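# Check the aisle for an amber server, else dock

## Task

Look along the aisle for a server whose front display glows amber instead of blue. If there is one, finish standing before its cabinet, facing it, with that server at the very centre of the head camera image; the image must show the server's front from roughly its midpoint up to and including its entire display, viewed nearly straight on, sharply, and with nothing blocking it. If no server is amber, finish parked within the taped charging area by the wall charger, with no part of the robot on or above the tape and with the robot's front or back squarely facing the wall. The plastic tote must remain upright at the end, and the robot must not topple or be left leaning.

## Robot and tools

Robot: a Hello Robot Stretch 3. It has a two-wheeled base, a lift travelling up a mast, and one telescoping arm that sticks out to the robot's right side, with a wrist (yaw, pitch, roll) and a gripper at its end. The base cannot slide sideways, so moving the gripper forward means driving the base. The base is 0.33 m long and 0.34 m wide with a rounded rear; it pivots about the point midway between its drive wheels, 0.05 m behind the front edge. With arm in and wrist folded, a turn sweeps a 0.28 m radius circle; an unfolded level wrist reaches beyond that.

Frames: the base frame has its origin on the floor between the drive wheels, x ahead, y to the left, z up, in metres. hand_pose is reported in it (the point where closed fingertips meet). The odometry frame is the base frame as it was at scene start; base_odometry counts wheel turns only, so slip looks like travel. Heading is in rad, left positive, -3.142 to 3.142. If turned_by_wheels and turned_by_imu disagree by more than 0.15 rad, believe turned_by_imu. base_tilt (degrees) gives forward and right lean; each carries up to about 4 degrees of fixed bias.

Tools:
- move: one action. "base" holds exactly one key: {"translate_m": d} drives straight by d metres relative to where the base currently is (positive forward, -3 to 3), or {"rotate_rad": d} spins in place by d radians (positive left, -6.4 to 6.4). These are offsets, not poses. "joints" is a single object of absolute targets by name: lift_m 0 to 1.1 m; arm_m 0 to 0.52 m; wrist_yaw_rad -1.345 to 4.42 (0 along the arm, positive toward the front); wrist_pitch_rad -1.57 to 0.451 (negative tips fingers down); wrist_roll_rad -2.911 to 2.918; gripper_m -0.089 to 0.179 (larger is wider); head_pan_rad -3.953 to 1.73 (0 forward, positive left, -1.57 along the arm); head_tilt_rad -1.53 to 0.419 (negative looks down). Optional: "pace" "default" or "max"; "speeds" with per-motion top speeds (no higher than max); "contact_limits" giving a motor_effort percentage (1 to 100) at which arm_m, translate_m or rotate_rad stop, and for lift_m an object {"down": v, "up": v} in per cent (below about 12 it may trip in free air). Put a limit only in the action that commands that motion. {"servos": "reboot"} alone re-powers servos that shut off. "cameras" picks head_camera, nav_camera, wrist_camera or all ([] for none). "blocking" false returns after about 0.5 s while motion continues. Unknown keys make a call invalid; out-of-range numbers get it refused, and a refusal or an uncommanded stop cancels the remaining move/wait/finished_scene calls in that reply.
- wait(seconds 0 to 10, cameras): lets time pass and returns state and images; wait(0) shows a non-blocking move's progress under "earlier move".
- stop(cameras): brakes all running motions; braked ones report "stopped".
- zoom_image(camera, region [x0,y0,x1,y1] pixels, at most 504 by 504): closer look at a camera's latest image.
- read_manual: licence texts only.
- finished_scene(scene): ends the current scene; irreversible.

Speeds: default/max top speeds are translate 0.12/0.30 m/s, rotate 0.76/1.90 rad/s, lift 0.11/0.15 m/s, arm 0.14/0.40 m/s. The base is capped at 0.10 m/s and 0.63 rad/s unless lift_m < 0.30, arm_m < 0.03 and wrist_yaw_rad > 2.54 all hold. Any move ends after 14 s (time_out). The simulation keeps running while you deliberate.

Results: base_status and joint_status show "done", "moving", "off_target" (rested short of target, may still push), "contact_stop", "time_out", "torque_fault" or "stopped". on_its_own lists things the robot did unprompted; "held at" is a target, not a reading. motor_effort is percent of maximum, positive toward larger joint values, peak in brackets. lidar_m has 12 distances in 30-degree sectors counter-clockwise from straight ahead (4th left, 7th behind, 10th right), seen in a plane 0.17 m above the floor; "-" means nothing seen or closer than 0.15 m; it misses glass and thin legs. wrist_depth_mm and head_depth_mm are 7x7 grids of median depths (45–1000 and 280–4000 mm). head_camera images arrive rotated: turn them a quarter clockwise to stand them up; nav_camera needs a quarter anticlockwise. The head pan/tilt aims both head cameras.

Cautions: before folding the wrist (yaw to 3.0) or unfolding it, put lift_m within 0.32–0.95, pitch at -0.4 and roll near 0; folded, the lift may go down to 0.25. With yaw below -0.4 keep pitch at -0.5 or lower. A stopped lift or arm goes slack and may keep pressing. Wrist and head have no contact stop and can overheat into a torque fault (fix with reboot). Pushing into something rigid with the gripper above roughly 0.45 m, or driving while the gripper hooks something, can tip the robot; if base_tilt shows lean, back the gripper off. Avoid dropping things, slamming, hard hits and strong pushes, and keep the tote upright.

Each tool is called after "Request:" as name(argument=value, ...), one argument or row to a line, values as JSON.

## Session

Request:
move(
)

Scene clock: 0.00 s.
base_odometry: x=+0.000 y=+0.000 heading=+0.000
turned_by_wheels: +0.000
turned_by_imu: +0.000
base_tilt: forward=+1.0 right=-1.6
lidar_m: 1.10 1.26 2.15 1.16 1.38 1.66 0.80 0.64 0.63 0.69 1.05 1.84
head_depth_mm: 1728 1781 1764 1759 1751 1752 1731 / 1761 1880 1825 1830 1839 1862 1835 / 1764 1541 1513 1543 1570 1605 1639 / 1708 1270 1290 1313 1332 1352 1373 / 1578 1105 1125 1138 1155 1174 1189 / 1089 1033 1048 1040 1046 1054 1049 / 1608 1261 1254 1243 1233 1223 1222
base_status: not commanded
joint_positions: lift_m=+0.326 arm_m=+0.001 wrist_yaw_rad=+2.974 wrist_pitch_rad=-0.615 wrist_roll_rad=+0.000 gripper_m=+0.037 head_pan_rad=+0.000 head_tilt_rad=-0.003
joint_status: not commanded
measured_speeds: all 0
motor_effort: left_wheel=-0.2 right_wheel=-0.7 lift_m=+15.7 arm_m=-3.5 wrist_yaw_rad=+0.0 wrist_pitch_rad=+2.1 wrist_roll_rad=+0.0 gripper_m=+0.1 head_pan_rad=+0.3 head_tilt_rad=+6.9
hand_pose: x=+0.0113 y=+0.0470 z=+0.2974 quat_wxyz=(+0.270, +0.689, +0.157, +0.654) (m; base frame)
wrist_depth_mm: 148 150 - - - - - / 893 163 897 877 844 836 834 / 739 185 696 730 705 694 684 / 647 593 604 624 605 600 590 / 552 549 159 332 514 516 507 / 482 305 127 293 128 465 460 / 275 280 259 270 415 419 417
pictures: head_camera (sideways), nav_camera (sideways), wrist_camera
Images, in order (width x height): head_camera 896x504, nav_camera 672x504, wrist_camera 644x364.

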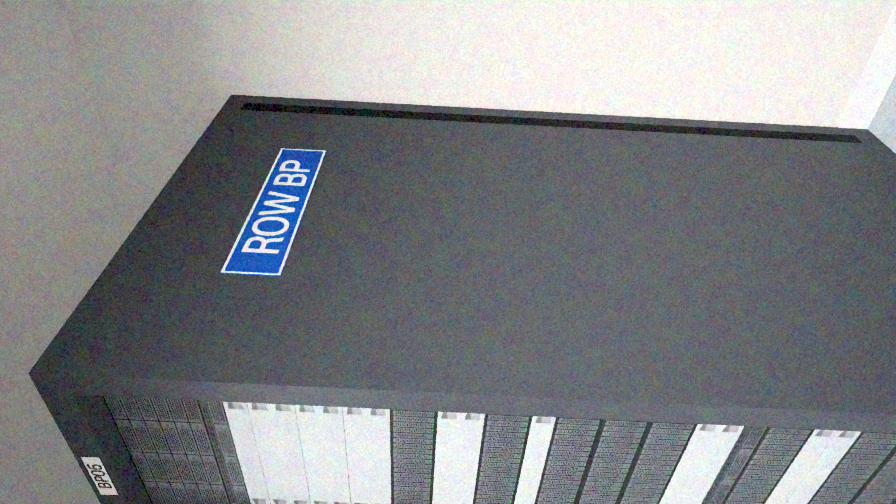

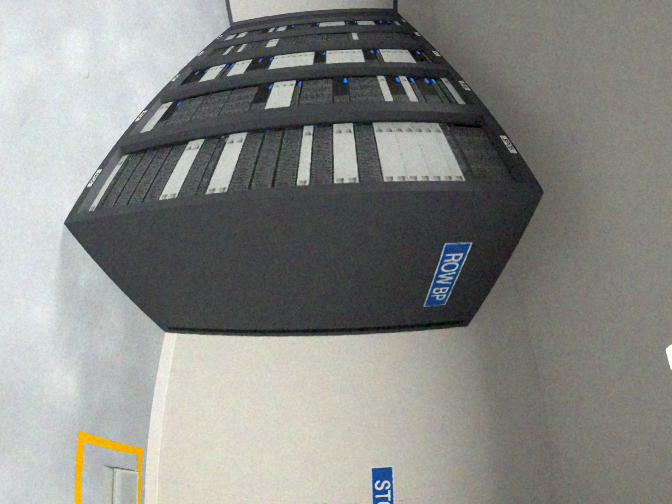

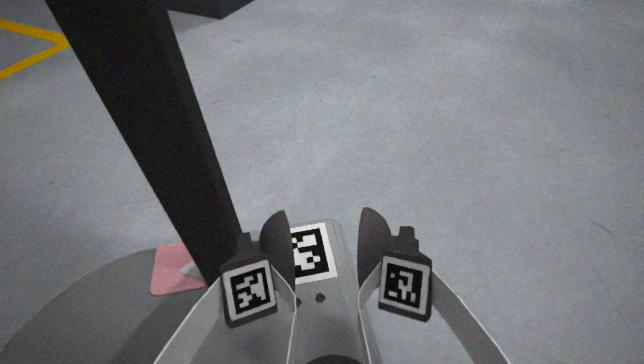

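Request:
move(
  joints={"head_pan_rad": 0.9, "head_tilt_rad": -0.1},
  cameras=["head_camera","nav_camera"],
  pace="max",
)

Request:
move(
  joints={"head_pan_rad": -1.2, "head_tilt_rad": -0.4},
  cameras=["nav_camera"],
  pace="max",
)

Request:
move(
  joints={"head_pan_rad": -3.0, "head_tilt_rad": -0.4},
  cameras=["nav_camera"],
  pace="max",
)

Scene clock: 7.87 s.
move: done
base_odometry: x=+0.000 y=+0.000 heading=+0.000
turned_by_wheels: +0.000
turned_by_imu: +0.001
base_tilt: forward=+0.9 right=-1.6
lidar_m: 1.10 1.26 2.15 1.16 1.38 1.67 0.80 0.64 0.63 0.69 1.05 1.84
head_depth_mm: 2065 2651 2252 2167 1961 1987 1771 / 2094 3365 3443 3081 3090 2531 1806 / 2102 3440 3853 - - 2531 1799 / 2035 3221 3847 - - 2484 1777 / 2163 3629 3863 - - 2459 1764 / 2177 3337 3061 3426 3348 2429 1745 / 2210 2300 2283 2325 2416 2276 1731
base_status: not commanded
joint_positions: lift_m=+0.326 arm_m=+0.001 wrist_yaw_rad=+2.974 wrist_pitch_rad=-0.615 wrist_roll_rad=+0.000 gripper_m=+0.037 head_pan_rad=+0.921 head_tilt_rad=-0.096
joint_status: all done
measured_speeds: all 0
motor_effort: left_wheel=+0.8(1.2) right_wheel=-0.8(1.3) lift_m=+17.6(18.3) arm_m=-8.4(8.7) wrist_yaw_rad=+0.2(0.9) wrist_pitch_rad=+2.1(2.6) wrist_roll_rad=+0.1(0.3) gripper_m=-0.2(0.5) head_pan_rad=-0.1(5.2) head_tilt_rad=-0.7(4.3)
hand_pose: x=+0.0113 y=+0.0470 z=+0.2974 quat_wxyz=(+0.270, +0.689, +0.157, +0.654) (m; base frame)
wrist_depth_mm: 148 149 - - - - - / 887 164 883 871 863 856 812 / 740 185 704 707 701 705 692 / 628 599 613 615 607 605 592 / 552 541 158 325 518 529 518 / 486 305 127 291 129 462 458 / 276 280 260 268 416 420 411
pictures: head_camera (sideways), nav_camera (sideways)
Images, in order (width x height): head_camera 896x504, nav_camera 672x504.

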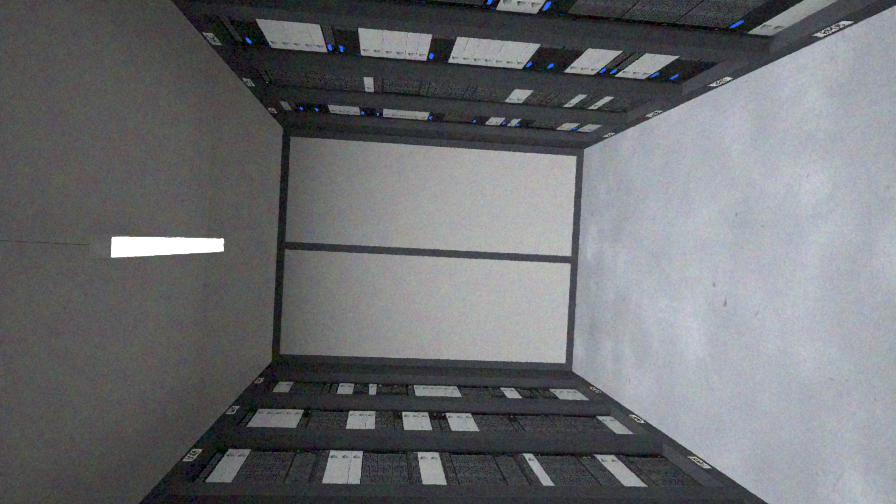

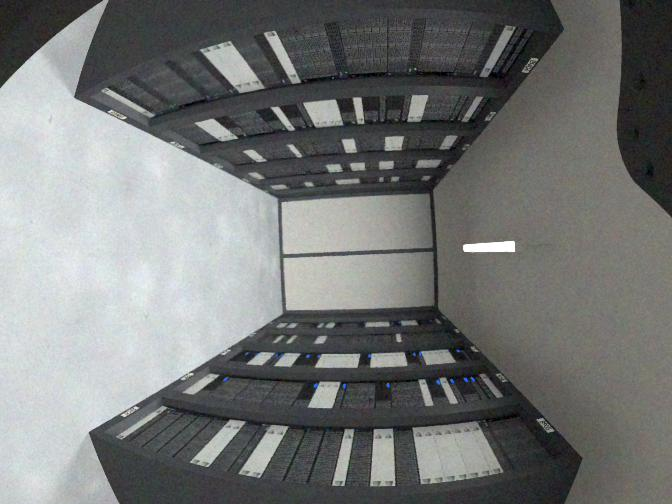

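Scene clock: 9.00 s.
move: done
base_odometry: x=+0.000 y=+0.000 heading=+0.000
turned_by_wheels: +0.000
turned_by_imu: +0.000
base_tilt: forward=+1.0 right=-1.7
lidar_m: 1.10 1.26 2.15 1.16 1.39 1.66 0.80 0.64 0.63 0.69 1.05 1.84
head_depth_mm: 663 690 722 756 792 834 879 / 742 781 818 863 912 964 1027 / 846 893 945 1002 1072 1144 1221 / 983 1045 1117 1200 1297 1414 1320 / 1167 1262 1368 1493 1638 1595 1314 / 1444 1588 1739 1912 2023 1619 1308 / 1492 1603 1718 1850 1966 1598 1303
base_status: not commanded
joint_positions: lift_m=+0.326 arm_m=+0.001 wrist_yaw_rad=+2.974 wrist_pitch_rad=-0.615 wrist_roll_rad=+0.000 gripper_m=+0.037 head_pan_rad=-1.239 head_tilt_rad=-0.405
joint_status: all done
measured_speeds: all 0
motor_effort: left_wheel=+0.3(0.9) right_wheel=-0.6(1.3) lift_m=+18.4(18.9) arm_m=-9.2(10.1) wrist_yaw_rad=-0.4(0.7) wrist_pitch_rad=+2.5(2.7) wrist_roll_rad=+0.3(0.3) gripper_m=+0.1(0.6) head_pan_rad=+2.7(5.1) head_tilt_rad=-0.7(4.8)
hand_pose: x=+0.0113 y=+0.0470 z=+0.2974 quat_wxyz=(+0.270, +0.689, +0.157, +0.654) (m; base frame)
wrist_depth_mm: 148 150 - - - - - / 871 163 896 867 839 831 829 / 752 186 708 728 699 697 699 / 648 593 595 612 605 590 587 / 552 542 158 330 517 527 517 / 489 307 126 294 129 464 457 / 274 277 262 268 416 416 415
pictures: nav_camera (sideways)
Images, in order (width x height): nav_camera 672x504.

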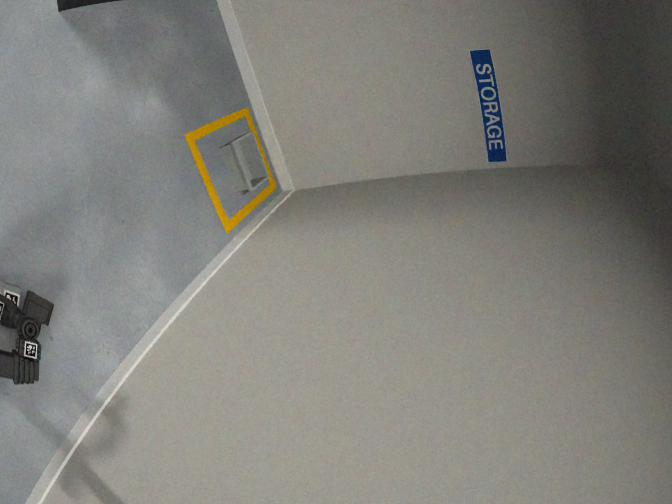

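Scene clock: 11.27 s.
move: done
base_odometry: x=+0.000 y=+0.000 heading=+0.000
turned_by_wheels: +0.000
turned_by_imu: +0.001
base_tilt: forward=+1.0 right=-1.7
lidar_m: 1.10 1.26 2.15 1.16 1.38 1.66 0.80 0.64 0.63 0.69 1.05 1.84
head_depth_mm: 989 1111 1268 1474 1753 1668 1343 / 875 969 1084 1230 1424 1571 1331 / 783 858 948 1057 1195 1373 1322 / 710 770 840 927 1029 1164 1254 / 649 698 756 823 906 1009 1136 / 597 638 688 743 809 887 981 / 552 588 629 676 730 794 868
base_status: not commanded
joint_positions: lift_m=+0.326 arm_m=+0.001 wrist_yaw_rad=+2.974 wrist_pitch_rad=-0.615 wrist_roll_rad=+0.000 gripper_m=+0.037 head_pan_rad=-3.012 head_tilt_rad=-0.403
joint_status: all done
measured_speeds: translate_m=+0.000 rotate_rad=+0.000 lift_m=+0.000 arm_m=+0.000 wrist_yaw_rad=+0.000 wrist_pitch_rad=+0.000 wrist_roll_rad=+0.000 head_pan_rad=+0.024 head_tilt_rad=+0.000
motor_effort: left_wheel=+0.5(1.5) right_wheel=-0.8(1.3) lift_m=+20.0(20.0) arm_m=-12.6(12.7) wrist_yaw_rad=+0.0(0.9) wrist_pitch_rad=+2.3(2.8) wrist_roll_rad=+0.1(0.3) gripper_m=-0.3(0.8) head_pan_rad=+2.7(4.6) head_tilt_rad=+4.9(5.7)
hand_pose: x=+0.0113 y=+0.0470 z=+0.2974 quat_wxyz=(+0.270, +0.689, +0.157, +0.654) (m; base frame)
wrist_depth_mm: 148 151 - - - - - / 866 163 871 859 859 838 827 / 750 186 709 711 704 688 685 / 622 599 600 620 609 598 587 / 556 546 158 328 523 519 517 / 480 307 128 291 128 462 462 / 275 280 259 267 414 423 411
pictures: nav_camera (sideways)
Images, in order (width x height): nav_camera 672x504.

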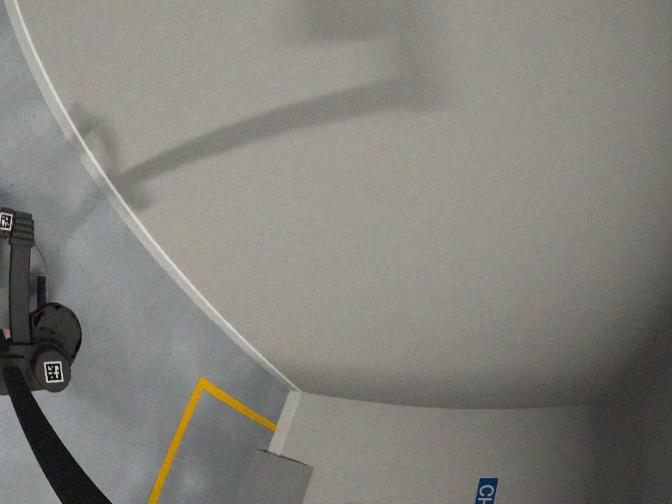

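Request:
move(
  base={"rotate_rad": 0.91},
  joints={"head_pan_rad": 0.0, "head_tilt_rad": -0.1},
  cameras=["head_camera","nav_camera"],
  pace="max",
)

Request:
zoom_image(
  camera="nav_camera",
  region=[80, 0, 580, 504],
)

Scene clock: 29.63 s.
move: done
base_odometry: x=+0.000 y=+0.000 heading=+0.909
turned_by_wheels: +0.909
turned_by_imu: +0.927
base_tilt: forward=+1.0 right=-1.8
lidar_m: 2.69 1.16 1.19 1.78 0.90 0.66 0.63 0.66 0.90 1.84 1.20 1.10
head_depth_mm: 2061 2646 2272 2217 1987 2008 1804 / 2088 3423 3503 3139 3091 2518 1809 / 2101 3446 3781 - - 2494 1798 / 2021 3515 3853 - - 2475 1774 / 2140 3598 3831 - - 2438 1769 / 2188 3330 2995 3091 3224 2429 1752 / 2199 2199 2227 2275 2370 2170 1745
base_status: done
joint_positions: lift_m=+0.326 arm_m=+0.001 wrist_yaw_rad=+2.974 wrist_pitch_rad=-0.615 wrist_roll_rad=+0.000 gripper_m=+0.037 head_pan_rad=+0.012 head_tilt_rad=-0.096
joint_status: all done
measured_speeds: translate_m=+0.000 rotate_rad=+0.000 lift_m=+0.000 arm_m=+0.000 wrist_yaw_rad=+0.000 wrist_pitch_rad=+0.000 wrist_roll_rad=+0.000 head_pan_rad=-0.024 head_tilt_rad=+0.000
motor_effort: left_wheel=-11.2(15.5) right_wheel=+9.5(16.8) lift_m=+23.4(23.4) arm_m=-15.6(16.2) wrist_yaw_rad=+0.1(0.7) wrist_pitch_rad=+2.4(2.9) wrist_roll_rad=+0.0(0.3) gripper_m=+0.0(0.6) head_pan_rad=-2.7(5.3) head_tilt_rad=-0.7(9.0)
hand_pose: x=+0.0113 y=+0.0470 z=+0.2974 quat_wxyz=(+0.270, +0.689, +0.157, +0.654) (m; base frame)
wrist_depth_mm: 141 150 - - - - 963 / 871 163 883 888 853 829 822 / 756 185 711 711 731 704 688 / 643 593 591 620 606 602 587 / 561 548 158 328 512 528 522 / 482 304 127 291 129 469 462 / 275 279 260 267 416 414 415
pictures: head_camera (sideways), nav_camera (sideways)
Images, in order (width x height): head_camera 896x504, nav_camera 672x504.

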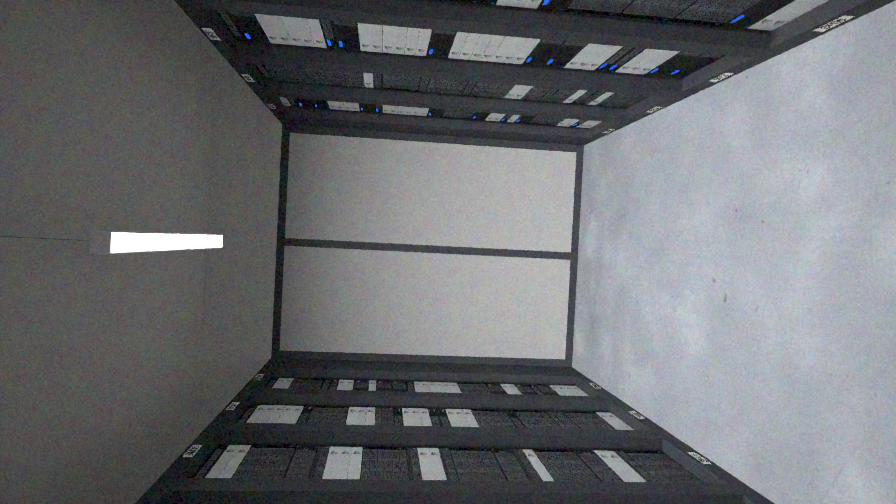

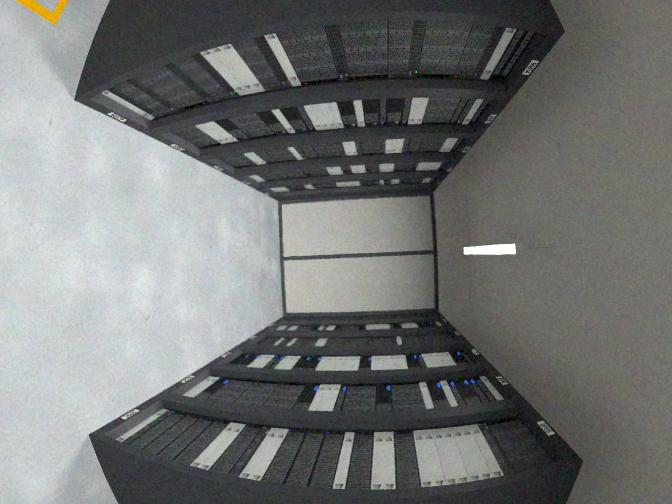

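Scaled by 1.000.

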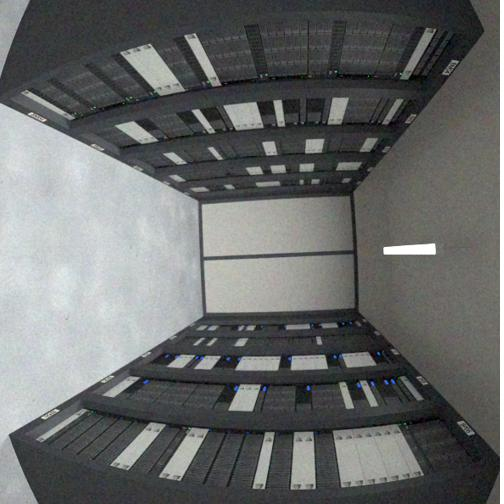

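Request:
move(
  base={"translate_m": 1.2},
  joints={"head_pan_rad": -1.57, "head_tilt_rad": -0.2, "lift_m": 0.27},
  cameras=["head_camera","nav_camera"],
  pace="max",
)

Request:
move(
  joints={"head_pan_rad": 1.57},
  cameras=["head_camera","nav_camera"],
  pace="max",
)

Scene clock: 42.17 s.
move: done
base_odometry: x=+0.737 y=+0.947 heading=+0.909
turned_by_wheels: +0.000
turned_by_imu: +0.009
base_tilt: forward=+1.2 right=-1.8
lidar_m: 2.74 1.13 0.82 0.82 0.89 1.90 1.84 1.90 0.77 0.73 0.73 1.06
head_depth_mm: 635 662 689 720 753 788 819 / 638 665 691 721 757 793 835 / 639 665 693 725 758 796 834 / 640 667 694 726 760 796 837 / 643 667 697 727 761 800 840 / 635 661 689 720 753 791 827 / 592 617 643 673 704 737 783
base_status: done
joint_positions: lift_m=+0.270 arm_m=+0.001 wrist_yaw_rad=+2.974 wrist_pitch_rad=-0.616 wrist_roll_rad=+0.000 gripper_m=+0.037 head_pan_rad=-1.570 head_tilt_rad=-0.201
joint_status: all done
measured_speeds: all 0
motor_effort: left_wheel=-2.5(9.6) right_wheel=+10.5(17.9) lift_m=+34.7(39.1) arm_m=-14.2(15.8) wrist_yaw_rad=+0.2(0.8) wrist_pitch_rad=+2.4(3.0) wrist_roll_rad=+0.3(0.3) gripper_m=+0.3(0.7) head_pan_rad=+2.8(4.7) head_tilt_rad=+6.0(6.3)
hand_pose: x=+0.0113 y=+0.0468 z=+0.2409 quat_wxyz=(+0.270, +0.689, +0.158, +0.654) (m; base frame)
wrist_depth_mm: 145 149 836 860 881 923 903 / 770 163 773 742 731 722 725 / 658 186 618 626 604 598 602 / 551 517 304 528 522 520 512 / 487 269 159 258 453 453 449 / 241 241 127 232 128 398 399 / 219 220 206 216 351 360 361
pictures: head_camera (sideways), nav_camera (sideways)
Images, in order (width x height): head_camera 896x504, nav_camera 672x504.

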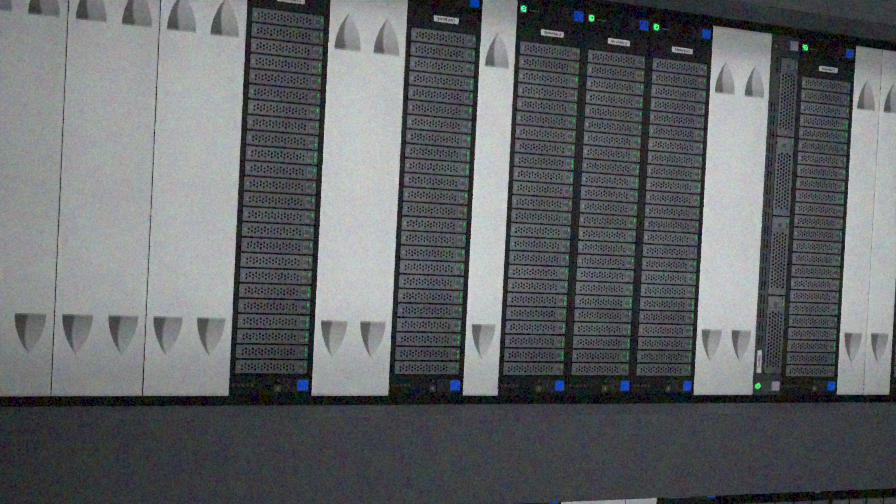

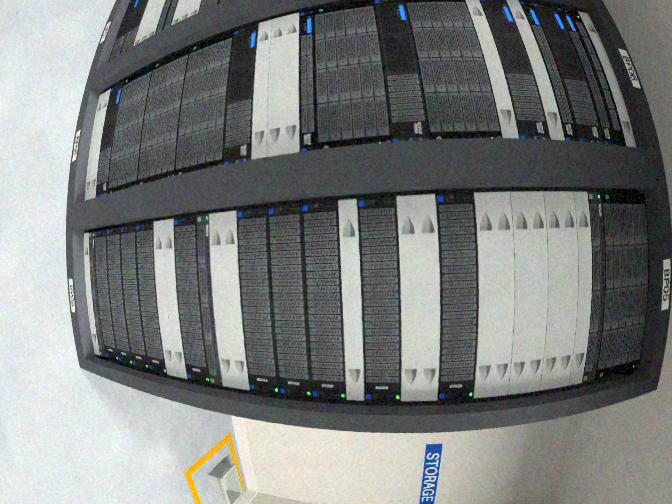

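Scene clock: 44.90 s.
move: done
base_odometry: x=+0.737 y=+0.947 heading=+0.909
turned_by_wheels: +0.000
turned_by_imu: +0.001
base_tilt: forward=+1.0 right=-1.7
lidar_m: 2.75 1.13 0.83 0.82 0.89 1.90 1.84 1.90 0.77 0.73 0.73 1.06
head_depth_mm: 671 694 723 758 800 878 936 / 722 749 776 807 805 840 878 / 729 750 780 816 856 898 944 / 731 752 785 818 860 900 946 / 734 755 788 823 862 902 947 / 737 760 790 826 868 908 954 / 738 761 789 815 855 897 936
base_status: not commanded
joint_positions: lift_m=+0.270 arm_m=+0.001 wrist_yaw_rad=+2.974 wrist_pitch_rad=-0.616 wrist_roll_rad=+0.000 gripper_m=+0.037 head_pan_rad=+1.582 head_tilt_rad=-0.200
joint_status: all done
measured_speeds: translate_m=+0.000 rotate_rad=+0.000 lift_m=+0.000 arm_m=+0.000 wrist_yaw_rad=+0.000 wrist_pitch_rad=+0.000 wrist_roll_rad=+0.000 head_pan_rad=-0.024 head_tilt_rad=+0.000
motor_effort: left_wheel=-2.8(4.8) right_wheel=+10.7(10.7) lift_m=+25.9(34.9) arm_m=-14.1(15.0) wrist_yaw_rad=-0.2(0.9) wrist_pitch_rad=+2.6(2.9) wrist_roll_rad=+0.2(0.3) gripper_m=-0.2(0.6) head_pan_rad=-2.5(5.0) head_tilt_rad=+5.9(6.7)
hand_pose: x=+0.0113 y=+0.0468 z=+0.2409 quat_wxyz=(+0.270, +0.689, +0.158, +0.654) (m; base frame)
wrist_depth_mm: 145 149 847 873 875 912 882 / 780 164 760 739 733 734 718 / 651 186 606 632 616 605 586 / 549 514 306 526 523 522 514 / 475 271 159 259 446 452 448 / 243 242 127 233 128 405 399 / 217 221 207 218 354 360 359
pictures: head_camera (sideways), nav_camera (sideways)
Images, in order (width x height): head_camera 896x504, nav_camera 672x504.

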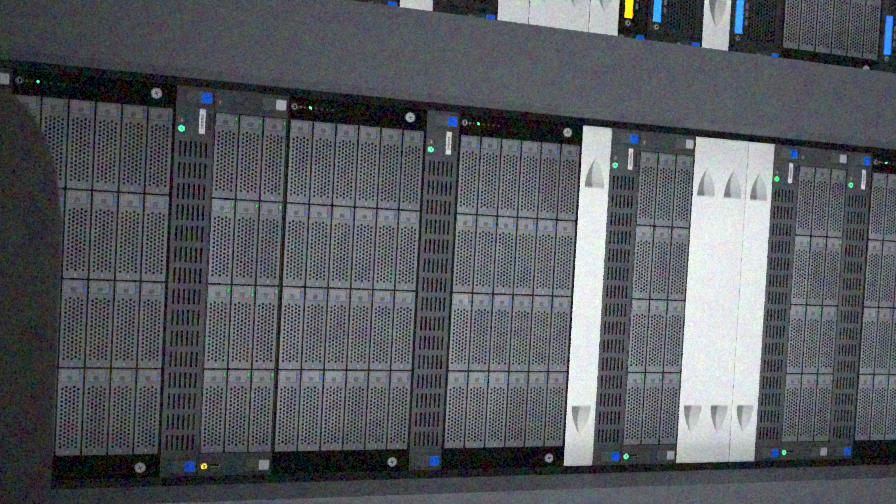

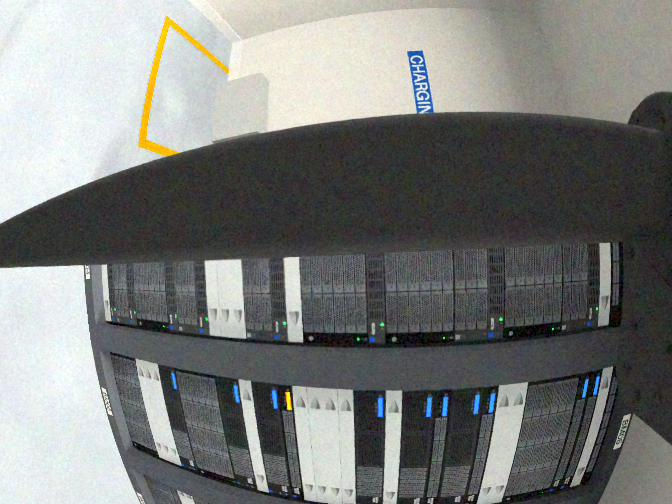

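Request:
move(
  base={"translate_m": 0.43},
  joints={"head_pan_rad": 1.57, "head_tilt_rad": -0.45},
  cameras=["head_camera","nav_camera"],
  pace="max",
)

Scene clock: 58.30 s.
move: done
base_odometry: x=+1.002 y=+1.286 heading=+0.909
turned_by_wheels: +0.000
turned_by_imu: +0.003
base_tilt: forward=+1.0 right=-1.6
lidar_m: 2.45 1.21 0.88 0.81 0.83 2.35 2.27 1.02 0.73 0.72 0.79 1.08
head_depth_mm: 677 732 801 882 952 1046 1206 / 680 736 805 888 990 1107 1211 / 679 737 806 889 991 1116 1225 / 681 739 809 891 994 1122 1219 / 684 751 825 895 982 1120 1211 / 645 693 759 836 946 1094 1208 / 666 731 810 904 1007 1140 1233
base_status: done
joint_positions: lift_m=+0.270 arm_m=+0.001 wrist_yaw_rad=+2.974 wrist_pitch_rad=-0.616 wrist_roll_rad=+0.000 gripper_m=+0.037 head_pan_rad=+1.570 head_tilt_rad=-0.450
joint_status: all done
measured_speeds: all 0
motor_effort: left_wheel=-2.5(8.4) right_wheel=+10.7(18.3) lift_m=+17.3(17.7) arm_m=-13.6(14.4) wrist_yaw_rad=-0.1(0.6) wrist_pitch_rad=+2.6(3.1) wrist_roll_rad=+0.1(0.3) gripper_m=+0.5(0.6) head_pan_rad=-2.4(3.8) head_tilt_rad=-3.0(4.3)
hand_pose: x=+0.0113 y=+0.0468 z=+0.2409 quat_wxyz=(+0.270, +0.689, +0.158, +0.654) (m; base frame)
wrist_depth_mm: 143 150 831 870 875 865 895 / 779 163 768 759 739 717 718 / 651 186 618 629 611 598 590 / 558 522 306 529 523 523 509 / 477 272 159 258 451 457 455 / 244 241 127 232 128 402 401 / 218 222 207 217 351 363 360
pictures: head_camera (sideways), nav_camera (sideways)
Images, in order (width x height): head_camera 896x504, nav_camera 672x504.

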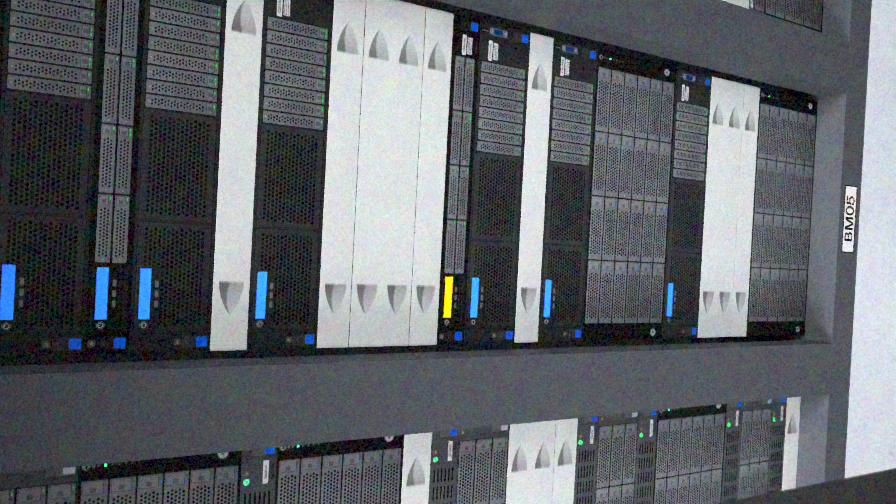

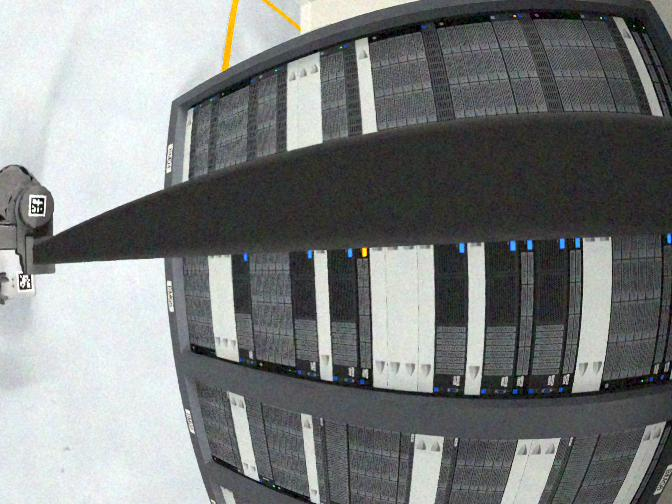

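Request:
move(
  joints={"head_tilt_rad": -0.463},
  cameras=["head_camera"],
)

Request:
zoom_image(
  camera="head_camera",
  region=[348, 152, 548, 352],
)

Scene clock: 65.23 s.
move: done
base_odometry: x=+1.002 y=+1.286 heading=+0.909
turned_by_wheels: +0.000
turned_by_imu: +0.001
base_tilt: forward=+1.0 right=-1.7
lidar_m: 2.45 1.21 0.88 0.81 0.82 2.35 2.27 1.03 0.73 0.72 0.79 1.09
head_depth_mm: 675 735 805 887 963 1062 1214 / 677 736 807 893 999 1128 1222 / 679 738 809 897 999 1137 1235 / 682 742 813 899 1006 1144 1233 / 685 752 826 892 992 1145 1235 / 646 694 761 842 957 1111 1219 / 661 742 819 912 1023 1159 1244
base_status: not commanded
joint_positions: lift_m=+0.270 arm_m=+0.001 wrist_yaw_rad=+2.974 wrist_pitch_rad=-0.616 wrist_roll_rad=+0.000 gripper_m=+0.037 head_pan_rad=+1.570 head_tilt_rad=-0.463
joint_status: all done
measured_speeds: all 0
motor_effort: left_wheel=-1.4(2.7) right_wheel=+11.0(11.0) lift_m=+20.8(21.2) arm_m=-13.2(13.7) wrist_yaw_rad=-0.2(0.4) wrist_pitch_rad=+2.6(2.8) wrist_roll_rad=+0.3(0.3) gripper_m=+0.2(0.5) head_pan_rad=-2.7(3.1) head_tilt_rad=-3.3(3.8)
hand_pose: x=+0.0113 y=+0.0468 z=+0.2409 quat_wxyz=(+0.270, +0.689, +0.158, +0.654) (m; base frame)
wrist_depth_mm: 142 150 833 859 904 877 875 / 745 162 761 752 732 720 712 / 653 186 614 618 610 604 593 / 559 517 306 528 528 519 509 / 484 272 159 258 450 461 453 / 242 242 127 231 128 402 401 / 217 220 206 217 353 362 364
pictures: head_camera (sideways)
Images, in order (width x height): head_camera 896x504.

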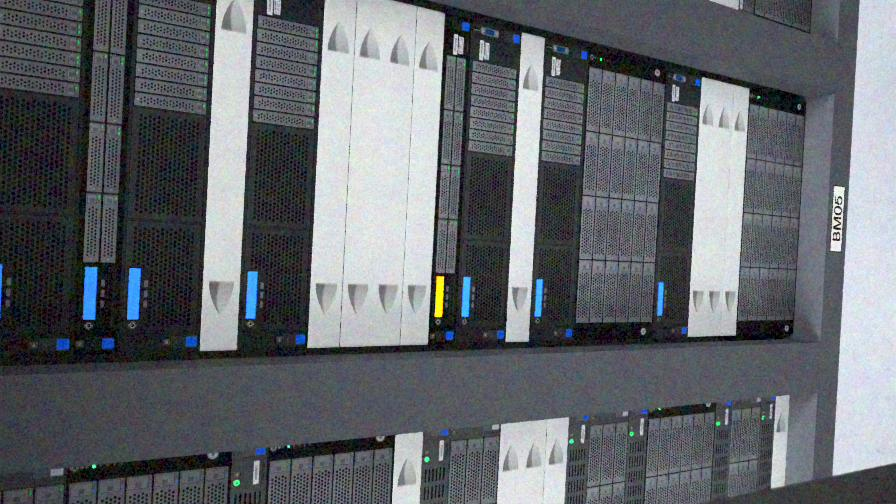

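Scaled by 2.520 from the camera's 896x504 image, which has a finer 1280x720 frame.

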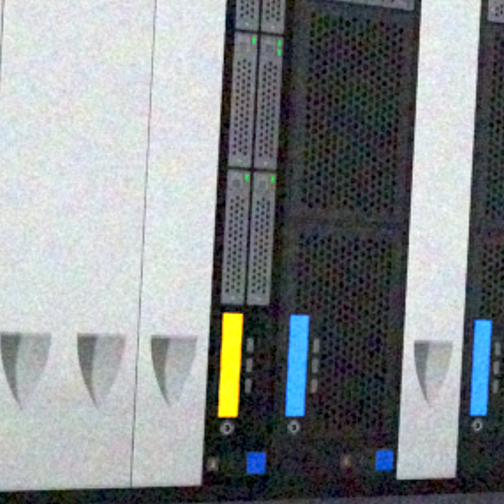

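Request:
finished_scene(
  scene=2,
  done=true,
)

The scene is finished: the task was done.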